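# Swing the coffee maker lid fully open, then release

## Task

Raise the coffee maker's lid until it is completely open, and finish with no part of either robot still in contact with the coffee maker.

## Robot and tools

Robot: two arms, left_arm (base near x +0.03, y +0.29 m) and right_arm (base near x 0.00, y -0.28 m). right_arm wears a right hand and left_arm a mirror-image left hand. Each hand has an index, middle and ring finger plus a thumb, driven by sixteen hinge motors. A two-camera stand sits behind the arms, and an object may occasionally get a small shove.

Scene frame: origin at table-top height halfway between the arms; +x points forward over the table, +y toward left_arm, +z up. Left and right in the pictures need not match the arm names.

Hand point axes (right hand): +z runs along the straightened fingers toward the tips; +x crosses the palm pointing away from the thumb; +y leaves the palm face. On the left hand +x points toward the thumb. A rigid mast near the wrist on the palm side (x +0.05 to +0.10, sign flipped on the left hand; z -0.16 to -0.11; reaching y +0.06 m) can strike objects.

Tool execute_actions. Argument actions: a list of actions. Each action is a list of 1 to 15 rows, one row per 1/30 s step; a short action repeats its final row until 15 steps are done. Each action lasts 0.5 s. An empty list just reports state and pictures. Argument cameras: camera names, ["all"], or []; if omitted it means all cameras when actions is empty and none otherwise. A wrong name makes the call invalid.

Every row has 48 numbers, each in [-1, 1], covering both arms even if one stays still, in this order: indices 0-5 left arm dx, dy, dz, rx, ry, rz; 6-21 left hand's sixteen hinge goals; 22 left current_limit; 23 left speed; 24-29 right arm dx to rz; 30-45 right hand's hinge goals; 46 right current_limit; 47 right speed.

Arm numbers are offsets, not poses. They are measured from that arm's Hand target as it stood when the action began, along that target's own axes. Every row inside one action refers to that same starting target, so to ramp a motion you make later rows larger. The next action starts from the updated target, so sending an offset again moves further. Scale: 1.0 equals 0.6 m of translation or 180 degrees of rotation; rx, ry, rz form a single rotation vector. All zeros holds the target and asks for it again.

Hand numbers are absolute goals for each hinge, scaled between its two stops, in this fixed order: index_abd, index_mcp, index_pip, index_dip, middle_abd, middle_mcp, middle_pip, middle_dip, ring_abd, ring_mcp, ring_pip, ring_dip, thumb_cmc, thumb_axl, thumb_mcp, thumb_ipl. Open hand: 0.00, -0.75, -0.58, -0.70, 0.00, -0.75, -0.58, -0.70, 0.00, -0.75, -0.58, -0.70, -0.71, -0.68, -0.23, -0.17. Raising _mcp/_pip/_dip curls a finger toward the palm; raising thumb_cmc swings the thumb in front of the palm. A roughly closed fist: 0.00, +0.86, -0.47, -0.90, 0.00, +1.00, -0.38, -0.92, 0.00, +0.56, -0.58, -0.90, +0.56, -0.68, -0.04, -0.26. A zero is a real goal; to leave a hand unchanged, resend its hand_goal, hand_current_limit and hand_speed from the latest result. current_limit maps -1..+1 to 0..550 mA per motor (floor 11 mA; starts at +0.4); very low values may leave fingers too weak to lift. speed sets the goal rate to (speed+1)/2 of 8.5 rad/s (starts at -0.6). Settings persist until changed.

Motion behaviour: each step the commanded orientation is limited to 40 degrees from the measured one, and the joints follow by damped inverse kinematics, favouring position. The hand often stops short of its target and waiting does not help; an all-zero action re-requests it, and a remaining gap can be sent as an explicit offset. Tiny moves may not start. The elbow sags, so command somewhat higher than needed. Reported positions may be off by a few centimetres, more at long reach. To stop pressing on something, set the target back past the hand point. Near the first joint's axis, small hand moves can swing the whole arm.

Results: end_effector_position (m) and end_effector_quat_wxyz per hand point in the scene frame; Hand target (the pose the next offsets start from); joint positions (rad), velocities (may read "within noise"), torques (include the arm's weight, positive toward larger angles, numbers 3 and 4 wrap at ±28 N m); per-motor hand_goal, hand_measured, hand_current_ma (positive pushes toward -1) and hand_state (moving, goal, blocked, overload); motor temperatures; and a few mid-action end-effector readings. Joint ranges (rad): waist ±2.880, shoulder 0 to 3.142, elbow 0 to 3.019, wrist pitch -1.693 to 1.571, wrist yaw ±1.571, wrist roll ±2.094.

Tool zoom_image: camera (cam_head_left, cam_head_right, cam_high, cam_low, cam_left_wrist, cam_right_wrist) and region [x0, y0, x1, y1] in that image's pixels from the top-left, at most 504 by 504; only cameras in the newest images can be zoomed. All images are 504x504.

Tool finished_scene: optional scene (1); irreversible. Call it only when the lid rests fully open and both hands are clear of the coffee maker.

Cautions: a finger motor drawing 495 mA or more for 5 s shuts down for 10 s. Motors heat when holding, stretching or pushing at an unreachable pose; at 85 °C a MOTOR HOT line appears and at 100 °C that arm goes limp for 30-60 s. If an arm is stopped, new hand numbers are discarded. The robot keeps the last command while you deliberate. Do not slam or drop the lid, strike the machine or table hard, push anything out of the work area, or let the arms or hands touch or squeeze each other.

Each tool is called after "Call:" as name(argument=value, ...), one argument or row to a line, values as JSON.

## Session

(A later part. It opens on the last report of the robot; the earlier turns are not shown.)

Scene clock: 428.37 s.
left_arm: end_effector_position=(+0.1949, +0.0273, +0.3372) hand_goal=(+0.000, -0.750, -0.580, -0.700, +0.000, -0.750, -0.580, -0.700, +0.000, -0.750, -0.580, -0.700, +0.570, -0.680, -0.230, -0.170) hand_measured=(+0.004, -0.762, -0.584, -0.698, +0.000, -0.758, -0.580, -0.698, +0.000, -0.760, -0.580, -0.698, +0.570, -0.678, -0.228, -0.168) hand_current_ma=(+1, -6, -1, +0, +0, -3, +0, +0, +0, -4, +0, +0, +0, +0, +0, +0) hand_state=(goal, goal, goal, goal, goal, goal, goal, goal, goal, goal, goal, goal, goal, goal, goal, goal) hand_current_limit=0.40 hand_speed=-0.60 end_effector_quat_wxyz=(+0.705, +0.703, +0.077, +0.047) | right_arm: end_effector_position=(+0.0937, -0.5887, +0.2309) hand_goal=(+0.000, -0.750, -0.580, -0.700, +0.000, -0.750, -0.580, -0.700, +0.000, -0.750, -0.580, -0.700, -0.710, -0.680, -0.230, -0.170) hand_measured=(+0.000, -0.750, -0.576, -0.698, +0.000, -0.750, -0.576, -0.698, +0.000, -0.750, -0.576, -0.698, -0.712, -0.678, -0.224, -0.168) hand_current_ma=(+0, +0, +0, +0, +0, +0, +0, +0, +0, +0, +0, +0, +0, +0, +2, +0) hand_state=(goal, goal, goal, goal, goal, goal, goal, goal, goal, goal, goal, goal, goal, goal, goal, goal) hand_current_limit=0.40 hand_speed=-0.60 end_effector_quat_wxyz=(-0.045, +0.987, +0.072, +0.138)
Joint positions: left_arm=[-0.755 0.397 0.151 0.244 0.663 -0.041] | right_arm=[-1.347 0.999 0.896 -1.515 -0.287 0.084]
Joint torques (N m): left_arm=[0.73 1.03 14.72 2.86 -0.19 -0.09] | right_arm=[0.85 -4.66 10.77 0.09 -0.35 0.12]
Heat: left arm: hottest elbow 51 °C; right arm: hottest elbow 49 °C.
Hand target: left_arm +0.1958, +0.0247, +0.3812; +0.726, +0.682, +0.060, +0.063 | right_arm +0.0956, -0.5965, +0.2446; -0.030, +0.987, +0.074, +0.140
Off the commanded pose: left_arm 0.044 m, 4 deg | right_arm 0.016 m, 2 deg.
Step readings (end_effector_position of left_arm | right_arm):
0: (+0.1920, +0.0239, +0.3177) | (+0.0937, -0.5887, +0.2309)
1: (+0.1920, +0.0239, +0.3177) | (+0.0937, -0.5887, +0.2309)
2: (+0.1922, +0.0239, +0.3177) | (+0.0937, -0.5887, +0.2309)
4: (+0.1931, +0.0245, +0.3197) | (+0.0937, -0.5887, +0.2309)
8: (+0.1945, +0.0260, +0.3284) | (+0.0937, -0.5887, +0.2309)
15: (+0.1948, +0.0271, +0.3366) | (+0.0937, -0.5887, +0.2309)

Call:
execute_actions(
  actions=[
    [[0,0.045,0,0,0,0,0,-0.75,-0.58,-0.7,0,-0.75,-0.58,-0.7,0,-0.75,-0.58,-0.7,0.57,-0.68,-0.23,-0.17,0.4,-0.6,0,0,0,0,0,0,0,-0.75,-0.58,-0.7,0,-0.75,-0.58,-0.7,0,-0.75,-0.58,-0.7,-0.71,-0.68,-0.23,-0.17,0.4,-0.6]],
  ],
  cameras=["cam_head_right","cam_high","cam_low"],
)

Call:
zoom_image(
  camera="cam_low",
  region=[80, 190, 200, 310],
)

Call:
zoom_image(
  camera="cam_head_right",
  region=[120, 220, 230, 330],
)

Scene clock: 439.33 s.
left_arm: end_effector_position=(+0.1929, +0.0282, +0.3696) hand_goal=(+0.000, -0.750, -0.580, -0.700, +0.000, -0.750, -0.580, -0.700, +0.000, -0.750, -0.580, -0.700, +0.570, -0.680, -0.230, -0.170) hand_measured=(+0.016, -0.768, -0.584, -0.698, +0.000, -0.758, -0.580, -0.698, +0.000, -0.760, -0.580, -0.698, +0.570, -0.678, -0.228, -0.168) hand_current_ma=(+6, -11, -1, +0, +0, -3, +0, +0, +0, -4, +0, +0, +0, +0, +0, +0) hand_state=(goal, goal, goal, goal, goal, goal, goal, goal, goal, goal, goal, goal, goal, goal, goal, goal) hand_current_limit=0.40 hand_speed=-0.60 end_effector_quat_wxyz=(+0.712, +0.696, +0.069, +0.050) | right_arm: end_effector_position=(+0.0937, -0.5887, +0.2309) hand_goal=(+0.000, -0.750, -0.580, -0.700, +0.000, -0.750, -0.580, -0.700, +0.000, -0.750, -0.580, -0.700, -0.710, -0.680, -0.230, -0.170) hand_measured=(+0.000, -0.750, -0.576, -0.698, +0.000, -0.750, -0.576, -0.698, +0.000, -0.750, -0.576, -0.698, -0.712, -0.678, -0.224, -0.168) hand_current_ma=(+0, +0, +0, +0, +0, +0, +0, +0, +0, +0, +0, +0, +0, +0, +2, +0) hand_state=(goal, goal, goal, goal, goal, goal, goal, goal, goal, goal, goal, goal, goal, goal, goal, goal) hand_current_limit=0.40 hand_speed=-0.60 end_effector_quat_wxyz=(-0.045, +0.987, +0.072, +0.138)
Joint positions: left_arm=[-0.755 0.364 0.217 0.173 0.669 -0.045] | right_arm=[-1.347 0.999 0.896 -1.515 -0.287 0.084]
Joint torques (N m): left_arm=[1.14 1.44 14.98 1.87 -0.21 -0.08] | right_arm=[0.91 -4.66 10.77 0.09 -0.35 0.11]
Motor temperatures (°C): left_arm=[25 29 52 27 26 27] | right_arm=[32 28 50 25 23 24]
Heat: left arm: hottest elbow 52 °C; right arm: hottest elbow 50 °C.
Hand target: left_arm +0.1956, +0.0263, +0.4081; +0.726, +0.682, +0.060, +0.063 | right_arm +0.0956, -0.5965, +0.2446; -0.030, +0.987, +0.074, +0.140
Off the commanded pose: left_arm 0.039 m, 3 deg | right_arm 0.016 m, 2 deg.
Step readings (end_effector_position of left_arm | right_arm):
0: (+0.1950, +0.0273, +0.3372) | (+0.0937, -0.5887, +0.2309)
1: (+0.1950, +0.0273, +0.3374) | (+0.0937, -0.5887, +0.2309)
2: (+0.1951, +0.0272, +0.3380) | (+0.0937, -0.5887, +0.2309)
4: (+0.1956, +0.0267, +0.3411) | (+0.0937, -0.5887, +0.2309)
8: (+0.1937, +0.0279, +0.3568) | (+0.0937, -0.5887, +0.2309)
15: (+0.1929, +0.0282, +0.3696) | (+0.0937, -0.5887, +0.2309)
Images, in order (width x height): cam_head_right 504x504, cam_high 504x504, cam_low 504x504.

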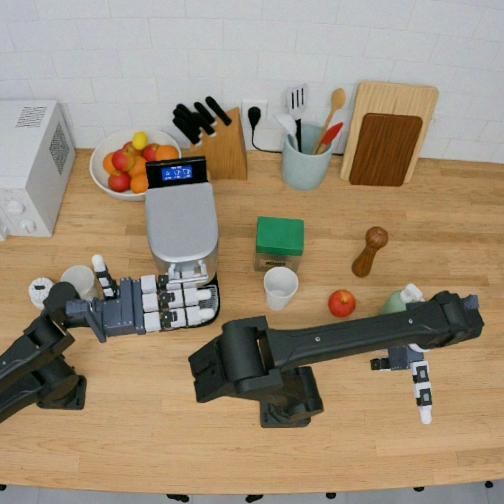

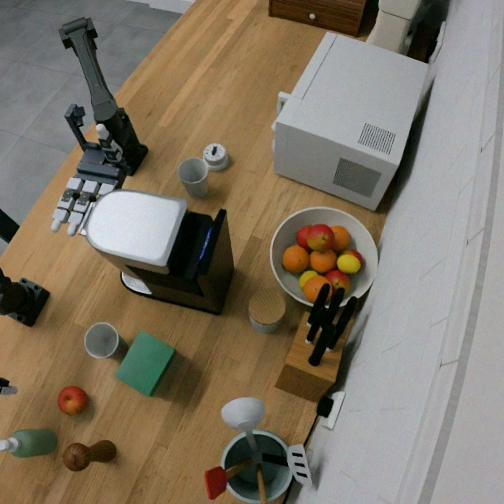

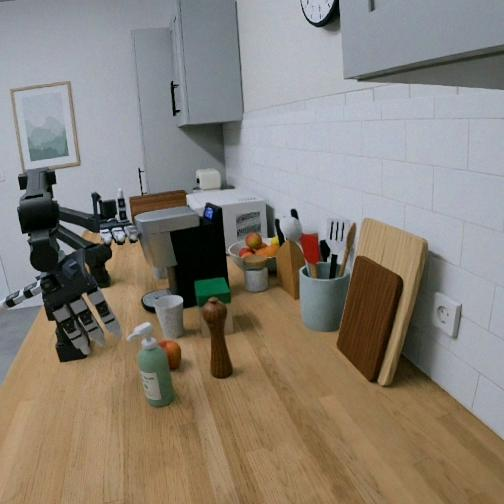

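Scaled by 4.200.

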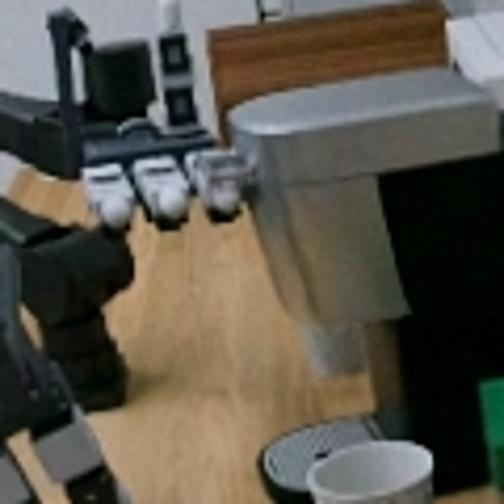

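Scaled by 4.582.

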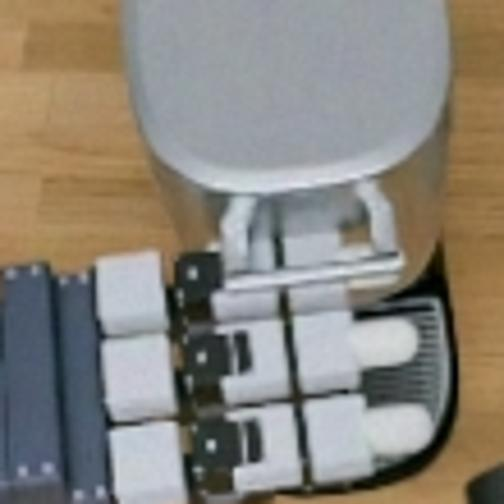

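Call:
execute_actions(
  actions=[
    [[0.003,0.045,0.003,0,0,0,0,-0.75,-0.58,-0.7,0,-0.75,-0.58,-0.7,0,-0.75,-0.58,-0.7,0.57,-0.68,-0.23,-0.17,0.4,-0.6,0,0,0,0,0,0,0,-0.75,-0.58,-0.7,0,-0.75,-0.58,-0.7,0,-0.75,-0.58,-0.7,-0.71,-0.68,-0.23,-0.17,0.4,-0.6]],
  ],
)

Scene clock: 460.63 s.
left_arm: end_effector_position=(+0.1956, +0.0250, +0.3863) hand_goal=(+0.000, -0.750, -0.580, -0.700, +0.000, -0.750, -0.580, -0.700, +0.000, -0.750, -0.580, -0.700, +0.570, -0.680, -0.230, -0.170) hand_measured=(+0.016, -0.774, -0.584, -0.698, +0.000, -0.758, -0.580, -0.698, +0.000, -0.760, -0.580, -0.698, +0.570, -0.678, -0.228, -0.168) hand_current_ma=(+6, -18, -1, +0, +0, -3, +0, +0, +0, -4, +0, +0, +0, +0, +0, +0) hand_state=(goal, blocked, goal, goal, goal, goal, goal, goal, goal, goal, goal, goal, goal, goal, goal, goal) hand_current_limit=0.40 hand_speed=-0.60 end_effector_quat_wxyz=(+0.707, +0.702, +0.074, +0.041) | right_arm: end_effector_position=(+0.0937, -0.5887, +0.2309) hand_goal=(+0.000, -0.750, -0.580, -0.700, +0.000, -0.750, -0.580, -0.700, +0.000, -0.750, -0.580, -0.700, -0.710, -0.680, -0.230, -0.170) hand_measured=(+0.000, -0.750, -0.576, -0.698, +0.000, -0.750, -0.576, -0.698, +0.000, -0.750, -0.576, -0.698, -0.712, -0.678, -0.224, -0.168) hand_current_ma=(+0, +0, +0, +0, +0, +0, +0, +0, +0, +0, +0, +0, +0, +0, +2, +0) hand_state=(goal, goal, goal, goal, goal, goal, goal, goal, goal, goal, goal, goal, goal, goal, goal, goal) hand_current_limit=0.40 hand_speed=-0.60 end_effector_quat_wxyz=(-0.045, +0.987, +0.072, +0.138)
Joint positions: left_arm=[-0.755 0.364 0.274 0.094 0.674 -0.049] | right_arm=[-1.347 0.999 0.896 -1.515 -0.287 0.084]
Joint torques (N m): left_arm=[1.96 0.73 15.86 2.13 -0.12 -0.04] | right_arm=[0.85 -4.66 10.76 0.1 -0.35 0.11]
Heat: left arm: hottest elbow 53 °C; right arm: hottest elbow 50 °C.
Hand target: left_arm +0.1974, +0.0265, +0.4351; +0.726, +0.682, +0.060, +0.063 | right_arm +0.0956, -0.5965, +0.2446; -0.030, +0.987, +0.074, +0.140
Off the commanded pose: left_arm 0.049 m, 4 deg | right_arm 0.016 m, 2 deg.
Step readings (end_effector_position of left_arm | right_arm):
0: (+0.1929, +0.0282, +0.3696) | (+0.0937, -0.5887, +0.2309)
1: (+0.1929, +0.0282, +0.3696) | (+0.0937, -0.5887, +0.2309)
2: (+0.1932, +0.0278, +0.3698) | (+0.0937, -0.5887, +0.2309)
4: (+0.1941, +0.0264, +0.3721) | (+0.0937, -0.5887, +0.2309)
8: (+0.1955, +0.0250, +0.3787) | (+0.0937, -0.5887, +0.2309)
15: (+0.1956, +0.0250, +0.3860) | (+0.0937, -0.5887, +0.2309)

Call:
execute_actions(
  actions=[
    [[0.007,0.06,0.004,0,0,0,0,-0.75,-0.58,-0.7,0,-0.75,-0.58,-0.7,0,-0.75,-0.58,-0.7,0.57,-0.68,-0.23,-0.17,0.4,-0.6,0,0,0,0,0,0,0,-0.75,-0.58,-0.7,0,-0.75,-0.58,-0.7,0,-0.75,-0.58,-0.7,-0.71,-0.68,-0.23,-0.17,0.4,-0.6]],
    [[0.013,0.06,0.004,0,0,0,0,-0.75,-0.58,-0.7,0,-0.75,-0.58,-0.7,0,-0.75,-0.58,-0.7,0.57,-0.68,-0.23,-0.17,0.4,-0.6,0,0,0,0,0,0,0,-0.75,-0.58,-0.7,0,-0.75,-0.58,-0.7,0,-0.75,-0.58,-0.7,-0.71,-0.68,-0.23,-0.17,0.4,-0.6]],
  ],
  cameras=["cam_head_left","cam_head_right","cam_high","cam_low"],
)

Call:
zoom_image(
  camera="cam_low",
  region=[80, 160, 220, 300],
)

Call:
zoom_image(
  camera="cam_head_right",
  region=[100, 170, 250, 320],
)

Scene clock: 473.43 s.
left_arm: end_effector_position=(+0.2084, +0.0245, +0.4681) hand_goal=(+0.000, -0.750, -0.580, -0.700, +0.000, -0.750, -0.580, -0.700, +0.000, -0.750, -0.580, -0.700, +0.570, -0.680, -0.230, -0.170) hand_measured=(+0.004, -0.774, -0.584, -0.698, +0.000, -0.760, -0.580, -0.698, +0.000, -0.760, -0.580, -0.698, +0.570, -0.678, -0.228, -0.168) hand_current_ma=(+0, -19, -1, +0, +0, -3, +0, +0, +0, -4, +0, +0, +0, +0, +0, +0) hand_state=(goal, blocked, goal, goal, goal, goal, goal, goal, goal, goal, goal, goal, goal, goal, goal, goal) hand_current_limit=0.40 hand_speed=-0.60 end_effector_quat_wxyz=(+0.713, +0.696, +0.070, +0.046) | right_arm: end_effector_position=(+0.0937, -0.5887, +0.2309) hand_goal=(+0.000, -0.750, -0.580, -0.700, +0.000, -0.750, -0.580, -0.700, +0.000, -0.750, -0.580, -0.700, -0.710, -0.680, -0.230, -0.170) hand_measured=(+0.000, -0.750, -0.576, -0.698, +0.000, -0.750, -0.576, -0.698, +0.000, -0.750, -0.576, -0.698, -0.712, -0.678, -0.224, -0.168) hand_current_ma=(+0, +0, +0, +0, +0, +0, +0, +0, +0, +0, +0, +0, +0, +0, +2, +0) hand_state=(goal, goal, goal, goal, goal, goal, goal, goal, goal, goal, goal, goal, goal, goal, goal, goal) hand_current_limit=0.40 hand_speed=-0.60 end_effector_quat_wxyz=(-0.045, +0.987, +0.072, +0.138)
Joint positions: left_arm=[-0.705 0.417 0.483 -0.039 0.724 -0.054] | right_arm=[-1.347 0.999 0.896 -1.515 -0.287 0.084]
Joint torques (N m): left_arm=[2.49 0.97 15.01 2 0.14 -0.04] | right_arm=[0.79 -4.72 10.77 0.09 -0.35 0.12]
Heat: left arm: hottest elbow 54 °C; right arm: hottest elbow 50 °C.
Hand target: left_arm +0.2093, +0.0283, +0.5073; +0.726, +0.682, +0.060, +0.063 | right_arm +0.0956, -0.5965, +0.2446; -0.030, +0.987, +0.074, +0.140
Off the commanded pose: left_arm 0.039 m, 3 deg | right_arm 0.016 m, 2 deg.
Step readings (end_effector_position of left_arm | right_arm):
0: (+0.1956, +0.0250, +0.3863) | (+0.0937, -0.5887, +0.2309)
1: (+0.1956, +0.0249, +0.3865) | (+0.0937, -0.5887, +0.2309)
2: (+0.1958, +0.0245, +0.3873) | (+0.0937, -0.5887, +0.2309)
4: (+0.1966, +0.0235, +0.3915) | (+0.0937, -0.5887, +0.2309)
8: (+0.1975, +0.0244, +0.4101) | (+0.0937, -0.5887, +0.2309)
15: (+0.1971, +0.0263, +0.4314) | (+0.0937, -0.5887, +0.2309)
16: (+0.1973, +0.0259, +0.4318) | (+0.0937, -0.5887, +0.2309)
17: (+0.1975, +0.0253, +0.4324) | (+0.0937, -0.5887, +0.2309)
19: (+0.1996, +0.0245, +0.4359) | (+0.0937, -0.5887, +0.2309)
23: (+0.2036, +0.0258, +0.4526) | (+0.0937, -0.5887, +0.2309)
30: (+0.2060, +0.0266, +0.4704) | (+0.0937, -0.5887, +0.2309)
Images, in order (width x height): cam_head_left 504x504, cam_head_right 504x504, cam_high 504x504, cam_low 504x504.

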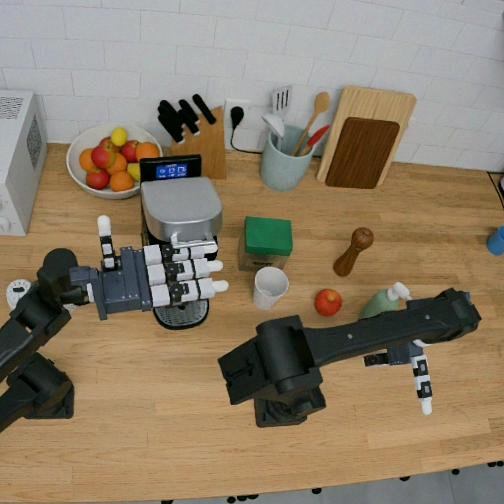

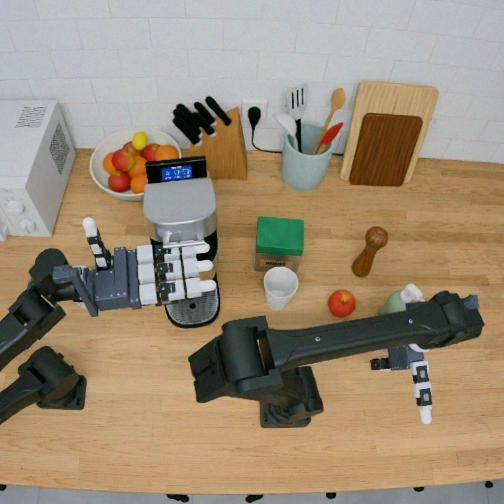

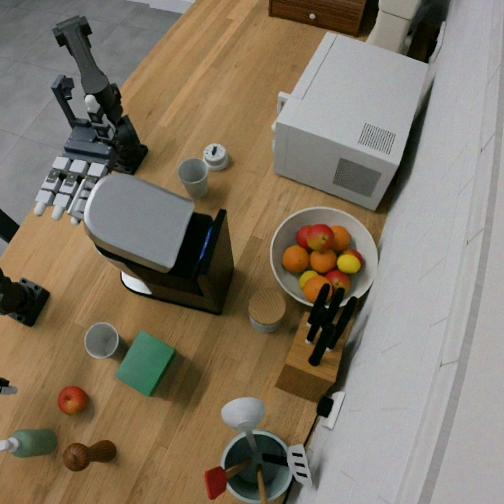

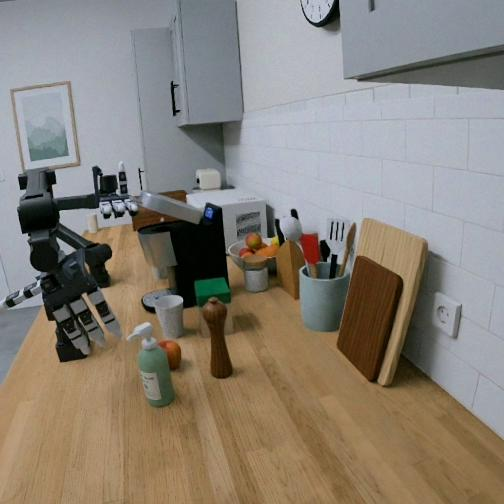

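Scaled by 3.600.

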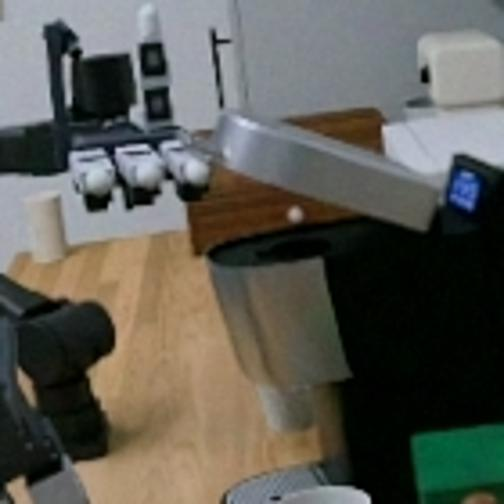

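Scaled by 3.360.

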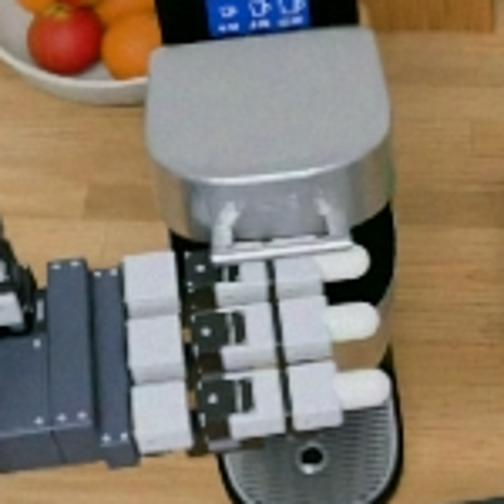

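Call:
execute_actions(
  actions=[
    [[0.0507,0.0617,0.0043,0,0,0,0,-0.75,-0.58,-0.7,0,-0.75,-0.58,-0.7,0,-0.75,-0.58,-0.7,0.57,-0.68,-0.23,-0.17,0.4,-0.6,0,0,0,0,0,0,0,-0.75,-0.58,-0.7,0,-0.75,-0.58,-0.7,0,-0.75,-0.58,-0.7,-0.71,-0.68,-0.23,-0.17,0.4,-0.6]],
    [[0.0488,0.0583,0.0055,0,0,0,0,-0.75,-0.58,-0.7,0,-0.75,-0.58,-0.7,0,-0.75,-0.58,-0.7,0.57,-0.68,-0.23,-0.17,0.4,-0.6,0,0,0,0,0,0,0,-0.75,-0.58,-0.7,0,-0.75,-0.58,-0.7,0,-0.75,-0.58,-0.7,-0.71,-0.68,-0.23,-0.17,0.4,-0.6]],
  ],
  cameras=["cam_head_left","cam_head_right","cam_high","cam_low"],
)

Call:
zoom_image(
  camera="cam_low",
  region=[80, 140, 240, 300],
)

Call:
zoom_image(
  camera="cam_head_right",
  region=[100, 150, 250, 300],
)

Scene clock: 496.10 s.
left_arm: end_effector_position=(+0.2687, +0.0341, +0.5453) hand_goal=(+0.000, -0.750, -0.580, -0.700, +0.000, -0.750, -0.580, -0.700, +0.000, -0.750, -0.580, -0.700, +0.570, -0.680, -0.230, -0.170) hand_measured=(+0.004, -0.770, -0.584, -0.698, +0.000, -0.760, -0.580, -0.698, +0.000, -0.760, -0.580, -0.698, +0.570, -0.678, -0.228, -0.168) hand_current_ma=(+0, -12, -1, +0, +0, -3, +0, +0, +0, -4, +0, +0, +0, +0, +0, +0) hand_state=(goal, goal, goal, goal, goal, goal, goal, goal, goal, goal, goal, goal, goal, goal, goal, goal) hand_current_limit=0.40 hand_speed=-0.60 end_effector_quat_wxyz=(+0.717, +0.692, +0.070, +0.050) | right_arm: end_effector_position=(+0.0937, -0.5887, +0.2309) hand_goal=(+0.000, -0.750, -0.580, -0.700, +0.000, -0.750, -0.580, -0.700, +0.000, -0.750, -0.580, -0.700, -0.710, -0.680, -0.230, -0.170) hand_measured=(+0.000, -0.750, -0.576, -0.698, +0.000, -0.750, -0.576, -0.698, +0.000, -0.750, -0.576, -0.698, -0.712, -0.678, -0.224, -0.168) hand_current_ma=(+0, +0, +0, +0, +0, +0, +0, +0, +0, +0, +0, +0, +0, +0, +2, +0) hand_state=(goal, goal, goal, goal, goal, goal, goal, goal, goal, goal, goal, goal, goal, goal, goal, goal) hand_current_limit=0.40 hand_speed=-0.60 end_effector_quat_wxyz=(-0.045, +0.987, +0.072, +0.138)
Joint positions: left_arm=[-0.488 0.61 0.717 -0.05 0.935 -0.078] | right_arm=[-1.347 0.999 0.896 -1.515 -0.287 0.084]
Joint torques (N m): left_arm=[2.02 -0.85 14.68 1.68 0.2 -0.09] | right_arm=[0.85 -4.66 10.76 0.1 -0.35 0.11]
Motor temperatures (°C): left_arm=[25 29 63 27 26 27] | right_arm=[32 28 50 24 23 24]
Heat: left arm: hottest elbow 63 °C; right arm: hottest elbow 50 °C.
Hand target: left_arm +0.2684, +0.0373, +0.5795; +0.726, +0.682, +0.060, +0.063 | right_arm +0.0956, -0.5965, +0.2446; -0.030, +0.987, +0.074, +0.140
Off the commanded pose: left_arm 0.034 m, 3 deg | right_arm 0.016 m, 2 deg.
Step readings (end_effector_position of left_arm | right_arm):
0: (+0.2084, +0.0245, +0.4681) | (+0.0937, -0.5887, +0.2309)
1: (+0.2079, +0.0244, +0.4687) | (+0.0937, -0.5887, +0.2309)
2: (+0.2074, +0.0242, +0.4698) | (+0.0937, -0.5887, +0.2309)
4: (+0.2116, +0.0252, +0.4746) | (+0.0937, -0.5887, +0.2309)
8: (+0.2257, +0.0297, +0.4966) | (+0.0937, -0.5887, +0.2309)
15: (+0.2352, +0.0311, +0.5123) | (+0.0937, -0.5887, +0.2309)
16: (+0.2353, +0.0305, +0.5119) | (+0.0937, -0.5887, +0.2309)
17: (+0.2358, +0.0299, +0.5121) | (+0.0937, -0.5887, +0.2309)
19: (+0.2411, +0.0300, +0.5161) | (+0.0937, -0.5887, +0.2309)
23: (+0.2570, +0.0348, +0.5380) | (+0.0937, -0.5887, +0.2309)
30: (+0.2673, +0.0349, +0.5465) | (+0.0937, -0.5887, +0.2309)
Images, in order (width x height): cam_head_left 504x504, cam_head_right 504x504, cam_high 504x504, cam_low 504x504.

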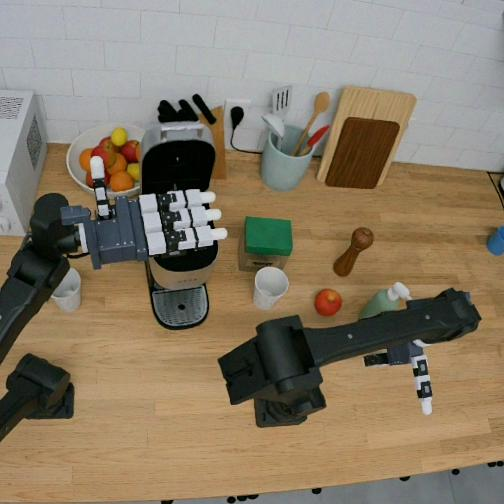

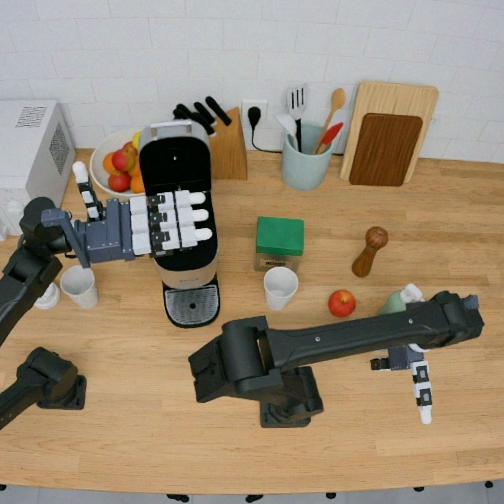

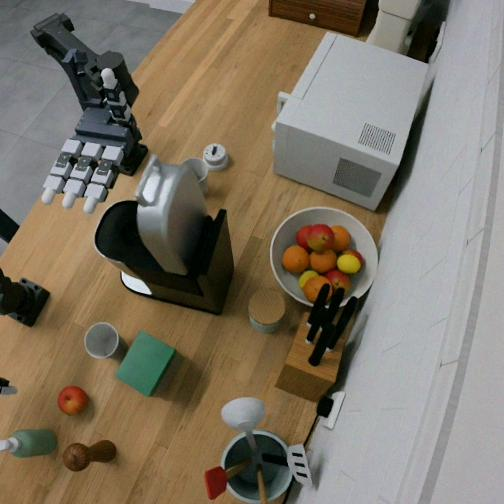

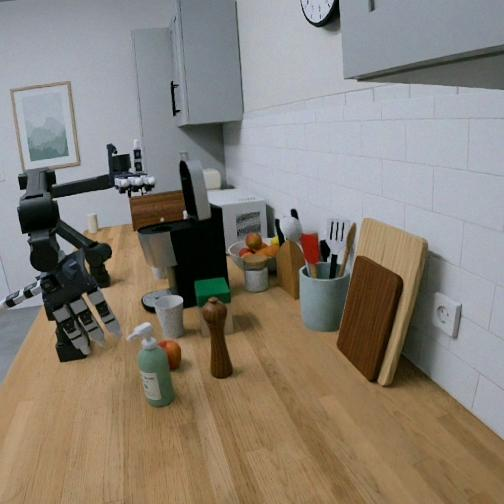

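Scaled by 3.150.

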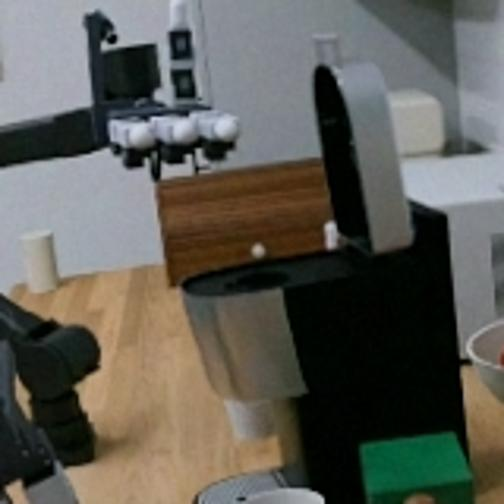

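Scaled by 3.360.

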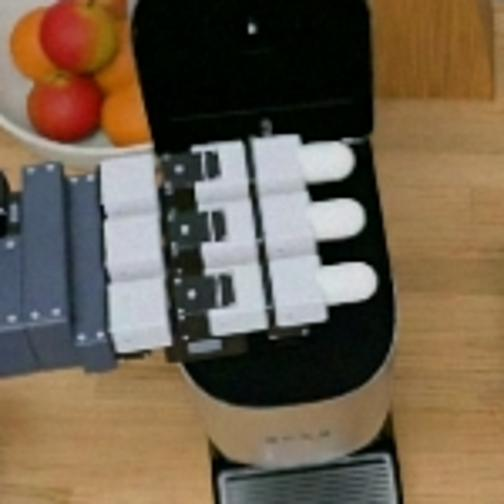

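Call:
execute_actions(
  actions=[
    [[0.07,0,0.0026,0,0,0,0,-0.75,-0.58,-0.7,0,-0.75,-0.58,-0.7,0,-0.75,-0.58,-0.7,0.57,-0.68,-0.23,-0.17,0.4,-0.6,0,0,0,0,0,0,0,-0.75,-0.58,-0.7,0,-0.75,-0.58,-0.7,0,-0.75,-0.58,-0.7,-0.71,-0.68,-0.23,-0.17,0.4,-0.6]],
    [[0.07,0,0.0026,0,0,0,0,-0.75,-0.58,-0.7,0,-0.75,-0.58,-0.7,0,-0.75,-0.58,-0.7,0.57,-0.68,-0.23,-0.17,0.4,-0.6,0,0,0,0,0,0,0,-0.75,-0.58,-0.7,0,-0.75,-0.58,-0.7,0,-0.75,-0.58,-0.7,-0.71,-0.68,-0.23,-0.17,0.4,-0.6]],
  ],
  cameras=["cam_high","cam_low"],
)

Call:
zoom_image(
  camera="cam_low",
  region=[80, 140, 240, 300],
)

Call:
zoom_image(
  camera="cam_high",
  region=[50, 100, 260, 310],
)

Scene clock: 528.23 s.
left_arm: end_effector_position=(+0.3534, +0.0461, +0.5414) hand_goal=(+0.000, -0.750, -0.580, -0.700, +0.000, -0.750, -0.580, -0.700, +0.000, -0.750, -0.580, -0.700, +0.570, -0.680, -0.230, -0.170) hand_measured=(+0.002, -0.770, -0.584, -0.698, +0.000, -0.760, -0.580, -0.698, +0.000, -0.760, -0.580, -0.698, +0.570, -0.678, -0.228, -0.168) hand_current_ma=(+0, -12, -1, +0, +0, -3, +0, +0, +0, -4, +0, +0, +0, +0, +0, +0) hand_state=(goal, goal, goal, goal, goal, goal, goal, goal, goal, goal, goal, goal, goal, goal, goal, goal) hand_current_limit=0.40 hand_speed=-0.60 end_effector_quat_wxyz=(+0.716, +0.692, +0.082, +0.041) | right_arm: end_effector_position=(+0.0937, -0.5887, +0.2309) hand_goal=(+0.000, -0.750, -0.580, -0.700, +0.000, -0.750, -0.580, -0.700, +0.000, -0.750, -0.580, -0.700, -0.710, -0.680, -0.230, -0.170) hand_measured=(+0.000, -0.750, -0.576, -0.698, +0.000, -0.750, -0.576, -0.698, +0.000, -0.750, -0.576, -0.698, -0.712, -0.678, -0.224, -0.168) hand_current_ma=(+0, +0, +0, +0, +0, +0, +0, +0, +0, +0, +0, +0, +0, +0, +2, +0) hand_state=(goal, goal, goal, goal, goal, goal, goal, goal, goal, goal, goal, goal, goal, goal, goal, goal) hand_current_limit=0.40 hand_speed=-0.60 end_effector_quat_wxyz=(-0.045, +0.987, +0.072, +0.138)
Joint positions: left_arm=[-0.316 0.842 0.798 0.106 1.103 -0.115] | right_arm=[-1.347 0.999 0.896 -1.515 -0.287 0.084]
Joint torques (N m): left_arm=[1.9 -4.42 14.38 2.3 0.18 -0.11] | right_arm=[0.85 -4.66 10.78 0.09 -0.35 0.12]
Motor temperatures (°C): left_arm=[25 28 58 26 26 27] | right_arm=[32 27 51 24 23 24]
Heat: left arm: hottest elbow 58 °C; right arm: hottest elbow 51 °C.
Hand target: left_arm +0.3517, +0.0488, +0.5796; +0.726, +0.682, +0.060, +0.063 | right_arm +0.0956, -0.5965, +0.2446; -0.030, +0.987, +0.074, +0.140
Off the commanded pose: left_arm 0.038 m, 4 deg | right_arm 0.016 m, 2 deg.
Step readings (end_effector_position of left_arm | right_arm):
0: (+0.2687, +0.0341, +0.5453) | (+0.0937, -0.5887, +0.2309)
1: (+0.2686, +0.0341, +0.5451) | (+0.0937, -0.5887, +0.2309)
2: (+0.2696, +0.0341, +0.5444) | (+0.0937, -0.5887, +0.2309)
4: (+0.2742, +0.0345, +0.5442) | (+0.0937, -0.5887, +0.2309)
8: (+0.3011, +0.0403, +0.5445) | (+0.0937, -0.5887, +0.2309)
15: (+0.3150, +0.0390, +0.5370) | (+0.0937, -0.5887, +0.2309)
16: (+0.3144, +0.0391, +0.5382) | (+0.0937, -0.5887, +0.2309)
17: (+0.3141, +0.0396, +0.5394) | (+0.0937, -0.5887, +0.2309)
19: (+0.3163, +0.0404, +0.5426) | (+0.0937, -0.5887, +0.2309)
23: (+0.3403, +0.0461, +0.5461) | (+0.0937, -0.5887, +0.2309)
30: (+0.3539, +0.0459, +0.5399) | (+0.0937, -0.5887, +0.2309)
Images, in order (width x height): cam_high 504x504, cam_low 504x504.

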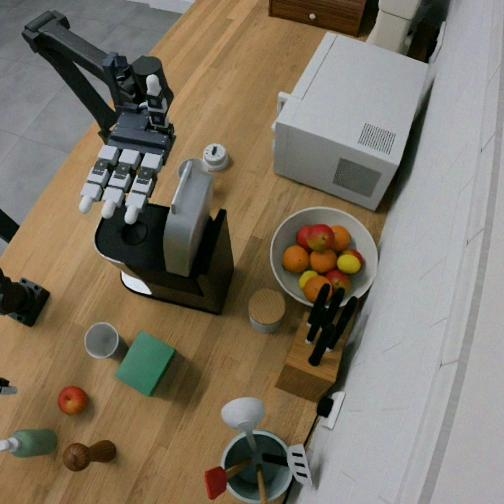

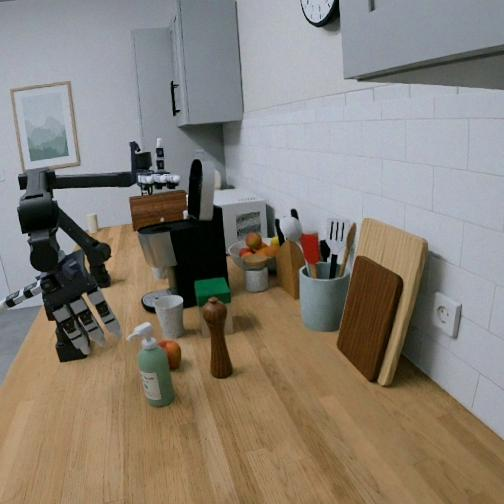

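Scaled by 3.150.

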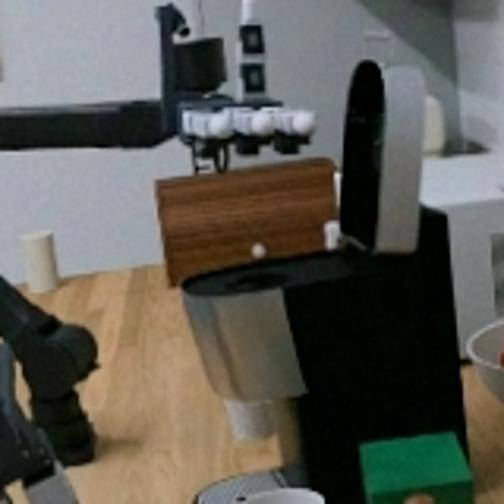

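Scaled by 2.400.

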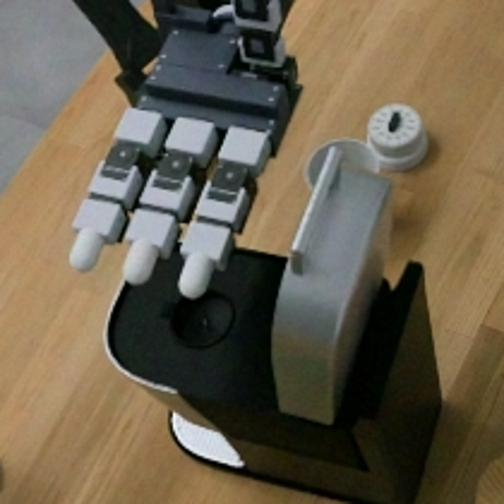

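Call:
execute_actions(
  actions=[],
  cameras=["cam_low","cam_high"],
)

Call:
zoom_image(
  camera="cam_low",
  region=[80, 140, 240, 300],
)

Call:
zoom_image(
  camera="cam_high",
  region=[50, 100, 260, 310],
)

Scene clock: 535.47 s.
left_arm: end_effector_position=(+0.3534, +0.0461, +0.5414) hand_goal=(+0.000, -0.750, -0.580, -0.700, +0.000, -0.750, -0.580, -0.700, +0.000, -0.750, -0.580, -0.700, +0.570, -0.680, -0.230, -0.170) hand_measured=(+0.002, -0.770, -0.584, -0.698, +0.000, -0.760, -0.580, -0.698, +0.000, -0.760, -0.580, -0.698, +0.570, -0.678, -0.228, -0.168) hand_current_ma=(+0, -12, -1, +0, +0, -3, +0, +0, +0, -4, +0, +0, +0, +0, +0, +0) hand_state=(goal, goal, goal, goal, goal, goal, goal, goal, goal, goal, goal, goal, goal, goal, goal, goal) hand_current_limit=0.40 hand_speed=-0.60 end_effector_quat_wxyz=(+0.716, +0.692, +0.082, +0.041) | right_arm: end_effector_position=(+0.0937, -0.5887, +0.2309) hand_goal=(+0.000, -0.750, -0.580, -0.700, +0.000, -0.750, -0.580, -0.700, +0.000, -0.750, -0.580, -0.700, -0.710, -0.680, -0.230, -0.170) hand_measured=(+0.000, -0.750, -0.576, -0.698, +0.000, -0.750, -0.576, -0.698, +0.000, -0.750, -0.576, -0.698, -0.712, -0.678, -0.224, -0.168) hand_current_ma=(+0, +0, +0, +0, +0, +0, +0, +0, +0, +0, +0, +0, +0, +0, +2, +0) hand_state=(goal, goal, goal, goal, goal, goal, goal, goal, goal, goal, goal, goal, goal, goal, goal, goal) hand_current_limit=0.40 hand_speed=-0.60 end_effector_quat_wxyz=(-0.045, +0.987, +0.072, +0.138)
Joint positions: left_arm=[-0.316 0.842 0.798 0.106 1.103 -0.116] | right_arm=[-1.347 0.999 0.896 -1.515 -0.287 0.084]
Joint velocities: within noise
Joint torques (N m): left_arm=[1.79 -4.31 14.41 2.36 0.18 -0.09] | right_arm=[0.85 -4.66 10.77 0.09 -0.36 0.11]
Motor temperatures (°C): left_arm=[25 28 61 26 26 27] | right_arm=[32 27 51 24 23 24]
Heat: left arm: hottest elbow 61 °C; right arm: hottest elbow 51 °C.
Hand target: left_arm +0.3517, +0.0488, +0.5796; +0.726, +0.682, +0.060, +0.063 | right_arm +0.0956, -0.5965, +0.2446; -0.030, +0.987, +0.074, +0.140
Off the commanded pose: left_arm 0.038 m, 4 deg | right_arm 0.016 m, 2 deg.
Images, in order (width x height): cam_high 504x504, cam_low 504x504.

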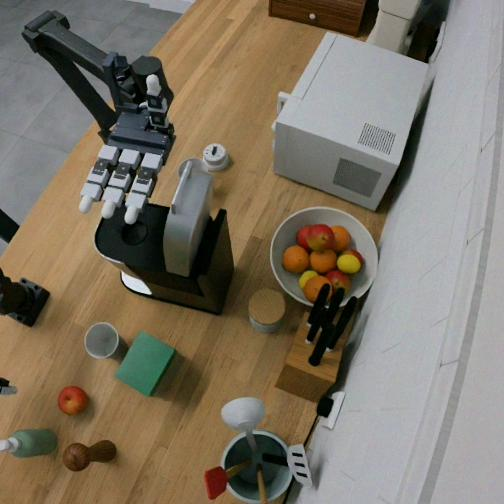

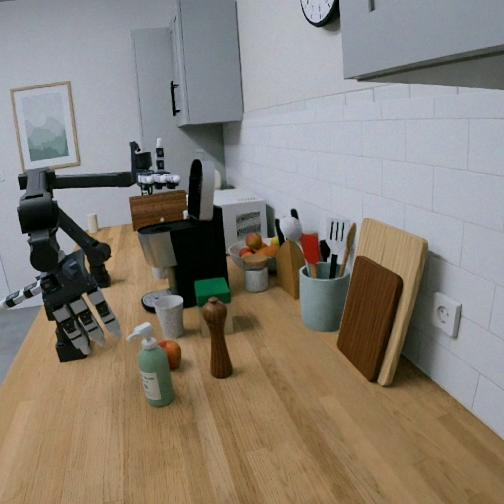

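Scaled by 3.150.

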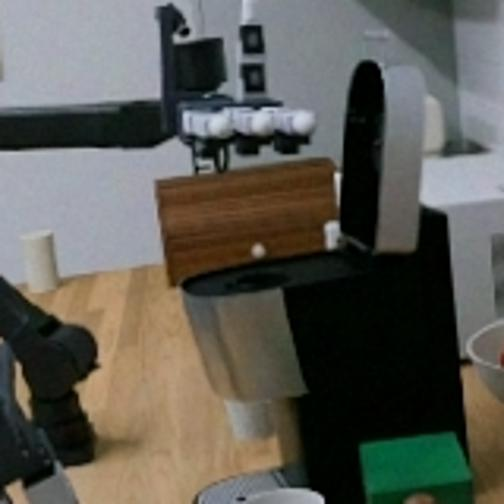

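Scaled by 2.400.

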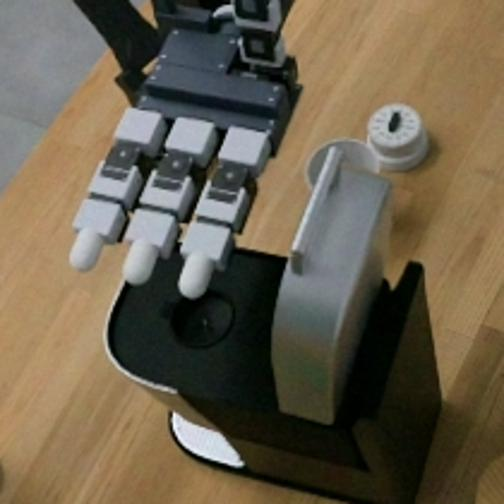

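Call:
execute_actions(
  actions=[
    [[0.0667,0,0.0025,0,0,0,0,-0.75,-0.58,-0.7,0,-0.75,-0.58,-0.7,0,-0.75,-0.58,-0.7,0.57,-0.68,-0.23,-0.17,0.4,-0.6,0,0,0,0,0,0,0,-0.75,-0.58,-0.7,0,-0.75,-0.58,-0.7,0,-0.75,-0.58,-0.7,-0.71,-0.68,-0.23,-0.17,0.4,-0.6]],
    [[0.0333,0,0.0012,0,0,0,0,-0.75,-0.58,-0.7,0,-0.75,-0.58,-0.7,0,-0.75,-0.58,-0.7,0.57,-0.68,-0.23,-0.17,0.4,-0.6,0,0,0,0,0,0,0,-0.75,-0.58,-0.7,0,-0.75,-0.58,-0.7,0,-0.75,-0.58,-0.7,-0.71,-0.68,-0.23,-0.17,0.4,-0.6]],
  ],
  cameras=["cam_low","cam_high"],
)

Call:
zoom_image(
  camera="cam_low",
  region=[80, 140, 240, 300],
)

Call:
zoom_image(
  camera="cam_high",
  region=[50, 100, 260, 310],
)

Scene clock: 548.63 s.
left_arm: end_effector_position=(+0.4073, +0.0530, +0.5462) hand_goal=(+0.000, -0.750, -0.580, -0.700, +0.000, -0.750, -0.580, -0.700, +0.000, -0.750, -0.580, -0.700, +0.570, -0.680, -0.230, -0.170) hand_measured=(+0.002, -0.770, -0.584, -0.698, +0.000, -0.760, -0.580, -0.698, +0.000, -0.760, -0.580, -0.698, +0.570, -0.678, -0.228, -0.168) hand_current_ma=(+0, -12, -1, +0, +0, -3, +0, +0, +0, -4, +0, +0, +0, +0, +0, +0) hand_state=(goal, goal, goal, goal, goal, goal, goal, goal, goal, goal, goal, goal, goal, goal, goal, goal) hand_current_limit=0.40 hand_speed=-0.60 end_effector_quat_wxyz=(+0.719, +0.690, +0.078, +0.041) | right_arm: end_effector_position=(+0.0937, -0.5887, +0.2309) hand_goal=(+0.000, -0.750, -0.580, -0.700, +0.000, -0.750, -0.580, -0.700, +0.000, -0.750, -0.580, -0.700, -0.710, -0.680, -0.230, -0.170) hand_measured=(+0.000, -0.750, -0.576, -0.698, +0.000, -0.750, -0.576, -0.698, +0.000, -0.750, -0.576, -0.698, -0.712, -0.678, -0.224, -0.168) hand_current_ma=(+0, +0, +0, +0, +0, +0, +0, +0, +0, +0, +0, +0, +0, +0, +2, +0) hand_state=(goal, goal, goal, goal, goal, goal, goal, goal, goal, goal, goal, goal, goal, goal, goal, goal) hand_current_limit=0.40 hand_speed=-0.60 end_effector_quat_wxyz=(-0.045, +0.987, +0.072, +0.138)
Joint positions: left_arm=[-0.248 1 0.886 0.208 1.175 -0.141] | right_arm=[-1.347 0.999 0.896 -1.515 -0.287 0.084]
Joint torques (N m): left_arm=[2.37 -5.95 14.3 2.22 0.15 -0.11] | right_arm=[0.85 -4.72 10.77 0.09 -0.35 0.12]
Motor temperatures (°C): left_arm=[25 28 64 26 26 27] | right_arm=[32 27 51 24 23 24]
Heat: left arm: hottest elbow 64 °C; right arm: hottest elbow 51 °C.
Hand target: left_arm +0.4111, +0.0571, +0.5797; +0.726, +0.682, +0.060, +0.063 | right_arm +0.0956, -0.5965, +0.2446; -0.030, +0.987, +0.074, +0.140
Off the commanded pose: left_arm 0.034 m, 4 deg | right_arm 0.016 m, 2 deg.
Step readings (end_effector_position of left_arm | right_arm):
0: (+0.3534, +0.0461, +0.5414) | (+0.0937, -0.5887, +0.2309)
1: (+0.3529, +0.0460, +0.5417) | (+0.0937, -0.5887, +0.2309)
2: (+0.3532, +0.0463, +0.5422) | (+0.0937, -0.5887, +0.2309)
4: (+0.3564, +0.0467, +0.5451) | (+0.0937, -0.5887, +0.2309)
8: (+0.3786, +0.0510, +0.5479) | (+0.0937, -0.5887, +0.2309)
15: (+0.3916, +0.0514, +0.5415) | (+0.0937, -0.5887, +0.2309)
16: (+0.3912, +0.0514, +0.5420) | (+0.0937, -0.5887, +0.2309)
17: (+0.3907, +0.0515, +0.5431) | (+0.0937, -0.5887, +0.2309)
19: (+0.3922, +0.0524, +0.5459) | (+0.0937, -0.5887, +0.2309)
23: (+0.4007, +0.0527, +0.5493) | (+0.0937, -0.5887, +0.2309)
30: (+0.4075, +0.0530, +0.5458) | (+0.0937, -0.5887, +0.2309)
Images, in order (width x height): cam_high 504x504, cam_low 504x504.

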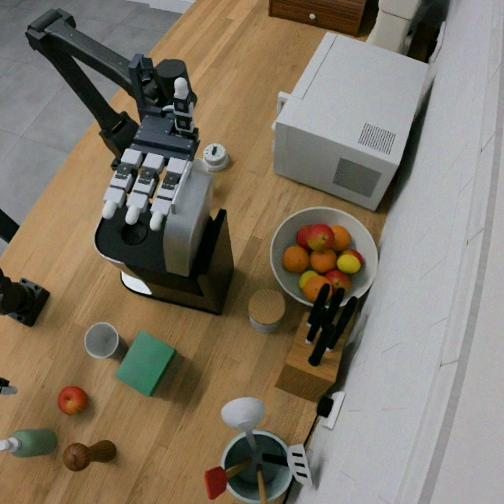

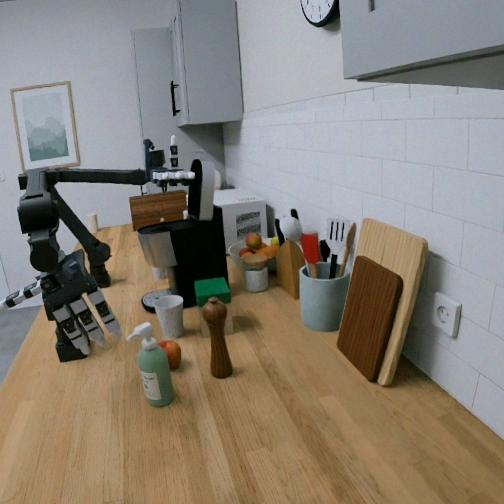

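Scaled by 3.150.

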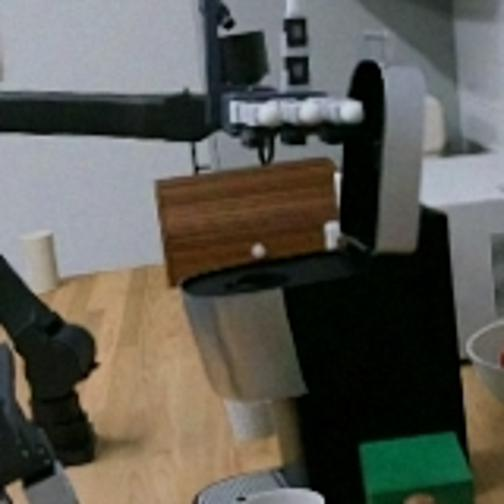

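Scaled by 2.400.

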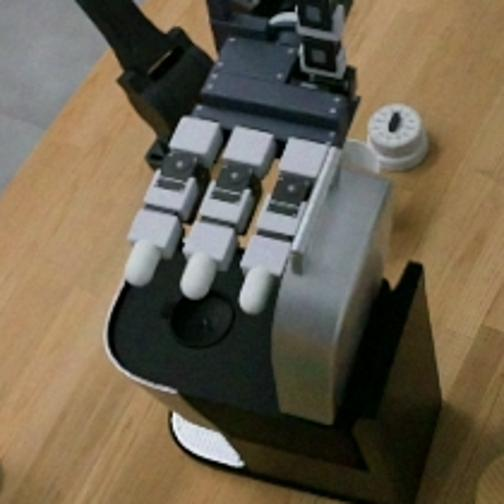

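Call:
execute_actions(
  actions=[
    [[0.0333,0,0.0012,0,0,0,0,-0.75,-0.58,-0.7,0,-0.75,-0.58,-0.7,0,-0.75,-0.58,-0.7,0.57,-0.68,-0.23,-0.17,0.4,-0.6,0,0,0,0,0,0,0,-0.75,-0.58,-0.7,0,-0.75,-0.58,-0.7,0,-0.75,-0.58,-0.7,-0.71,-0.68,-0.23,-0.17,0.4,-0.6]],
  ],
  cameras=["cam_low","cam_high"],
)

Call:
zoom_image(
  camera="cam_low",
  region=[80, 140, 240, 300],
)

Call:
zoom_image(
  camera="cam_high",
  region=[50, 100, 260, 310],
)

Scene clock: 555.50 s.
left_arm: end_effector_position=(+0.4185, +0.0542, +0.5503) hand_goal=(+0.000, -0.750, -0.580, -0.700, +0.000, -0.750, -0.580, -0.700, +0.000, -0.750, -0.580, -0.700, +0.570, -0.680, -0.230, -0.170) hand_measured=(+0.002, -0.770, -0.584, -0.698, +0.000, -0.760, -0.580, -0.698, +0.000, -0.760, -0.580, -0.698, +0.570, -0.678, -0.228, -0.168) hand_current_ma=(+0, -12, -1, +0, +0, -3, +0, +0, +0, -4, +0, +0, +0, +0, +0, +0) hand_state=(goal, goal, goal, goal, goal, goal, goal, goal, goal, goal, goal, goal, goal, goal, goal, goal) hand_current_limit=0.40 hand_speed=-0.60 end_effector_quat_wxyz=(+0.720, +0.689, +0.069, +0.036) | right_arm: end_effector_position=(+0.0937, -0.5887, +0.2309) hand_goal=(+0.000, -0.750, -0.580, -0.700, +0.000, -0.750, -0.580, -0.700, +0.000, -0.750, -0.580, -0.700, -0.710, -0.680, -0.230, -0.170) hand_measured=(+0.000, -0.750, -0.576, -0.698, +0.000, -0.750, -0.576, -0.698, +0.000, -0.750, -0.576, -0.698, -0.712, -0.678, -0.224, -0.168) hand_current_ma=(+0, +0, +0, +0, +0, +0, +0, +0, +0, +0, +0, +0, +0, +0, +2, +0) hand_state=(goal, goal, goal, goal, goal, goal, goal, goal, goal, goal, goal, goal, goal, goal, goal, goal) hand_current_limit=0.40 hand_speed=-0.60 end_effector_quat_wxyz=(-0.045, +0.987, +0.072, +0.138)
Joint positions: left_arm=[-0.233 1.041 0.917 0.238 1.209 -0.155] | right_arm=[-1.347 0.999 0.896 -1.515 -0.287 0.084]
Joint torques (N m): left_arm=[2.73 -5.42 14.38 2.24 -0.49 -0.07] | right_arm=[0.85 -4.66 10.77 0.1 -0.35 0.11]
Motor temperatures (°C): left_arm=[25 29 62 26 26 27] | right_arm=[32 27 51 24 23 24]
Heat: left arm: hottest elbow 62 °C; right arm: hottest elbow 51 °C.
Hand target: left_arm +0.4310, +0.0598, +0.5797; +0.726, +0.682, +0.060, +0.063 | right_arm +0.0956, -0.5965, +0.2446; -0.030, +0.987, +0.074, +0.140
Off the commanded pose: left_arm 0.033 m, 3 deg | right_arm 0.016 m, 2 deg.
Step readings (end_effector_position of left_arm | right_arm):
0: (+0.4074, +0.0530, +0.5461) | (+0.0937, -0.5887, +0.2309)
1: (+0.4072, +0.0530, +0.5464) | (+0.0937, -0.5887, +0.2309)
2: (+0.4074, +0.0529, +0.5465) | (+0.0937, -0.5887, +0.2309)
4: (+0.4092, +0.0531, +0.5481) | (+0.0937, -0.5887, +0.2309)
8: (+0.4187, +0.0545, +0.5496) | (+0.0937, -0.5887, +0.2309)
15: (+0.4183, +0.0541, +0.5502) | (+0.0937, -0.5887, +0.2309)
Images, in order (width x height): cam_high 504x504, cam_low 504x504.

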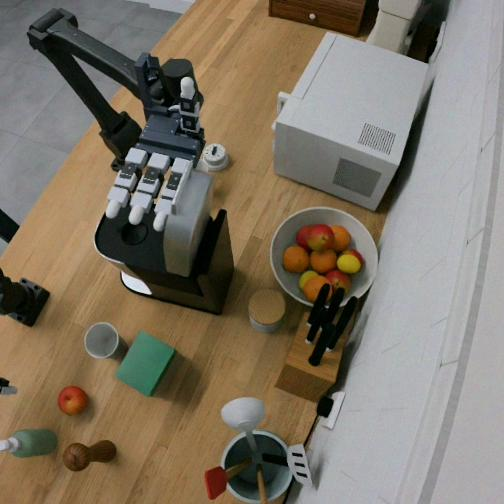

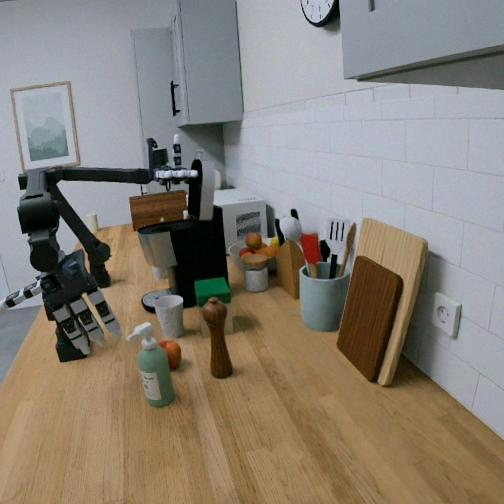

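Scaled by 3.150.

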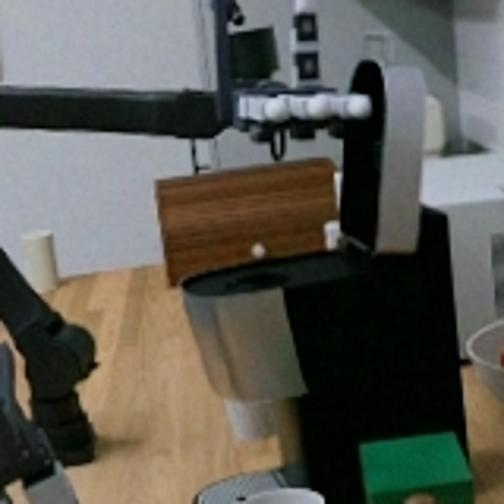

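Scaled by 2.400.

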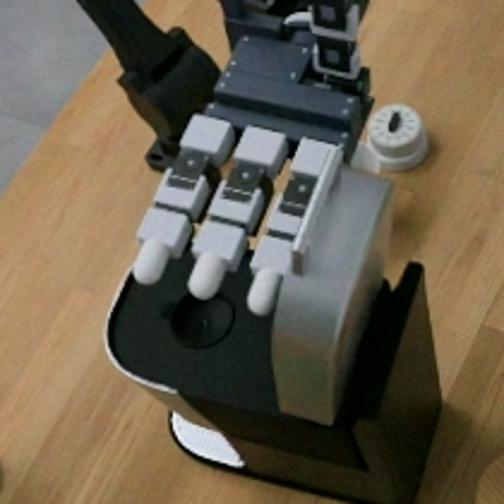

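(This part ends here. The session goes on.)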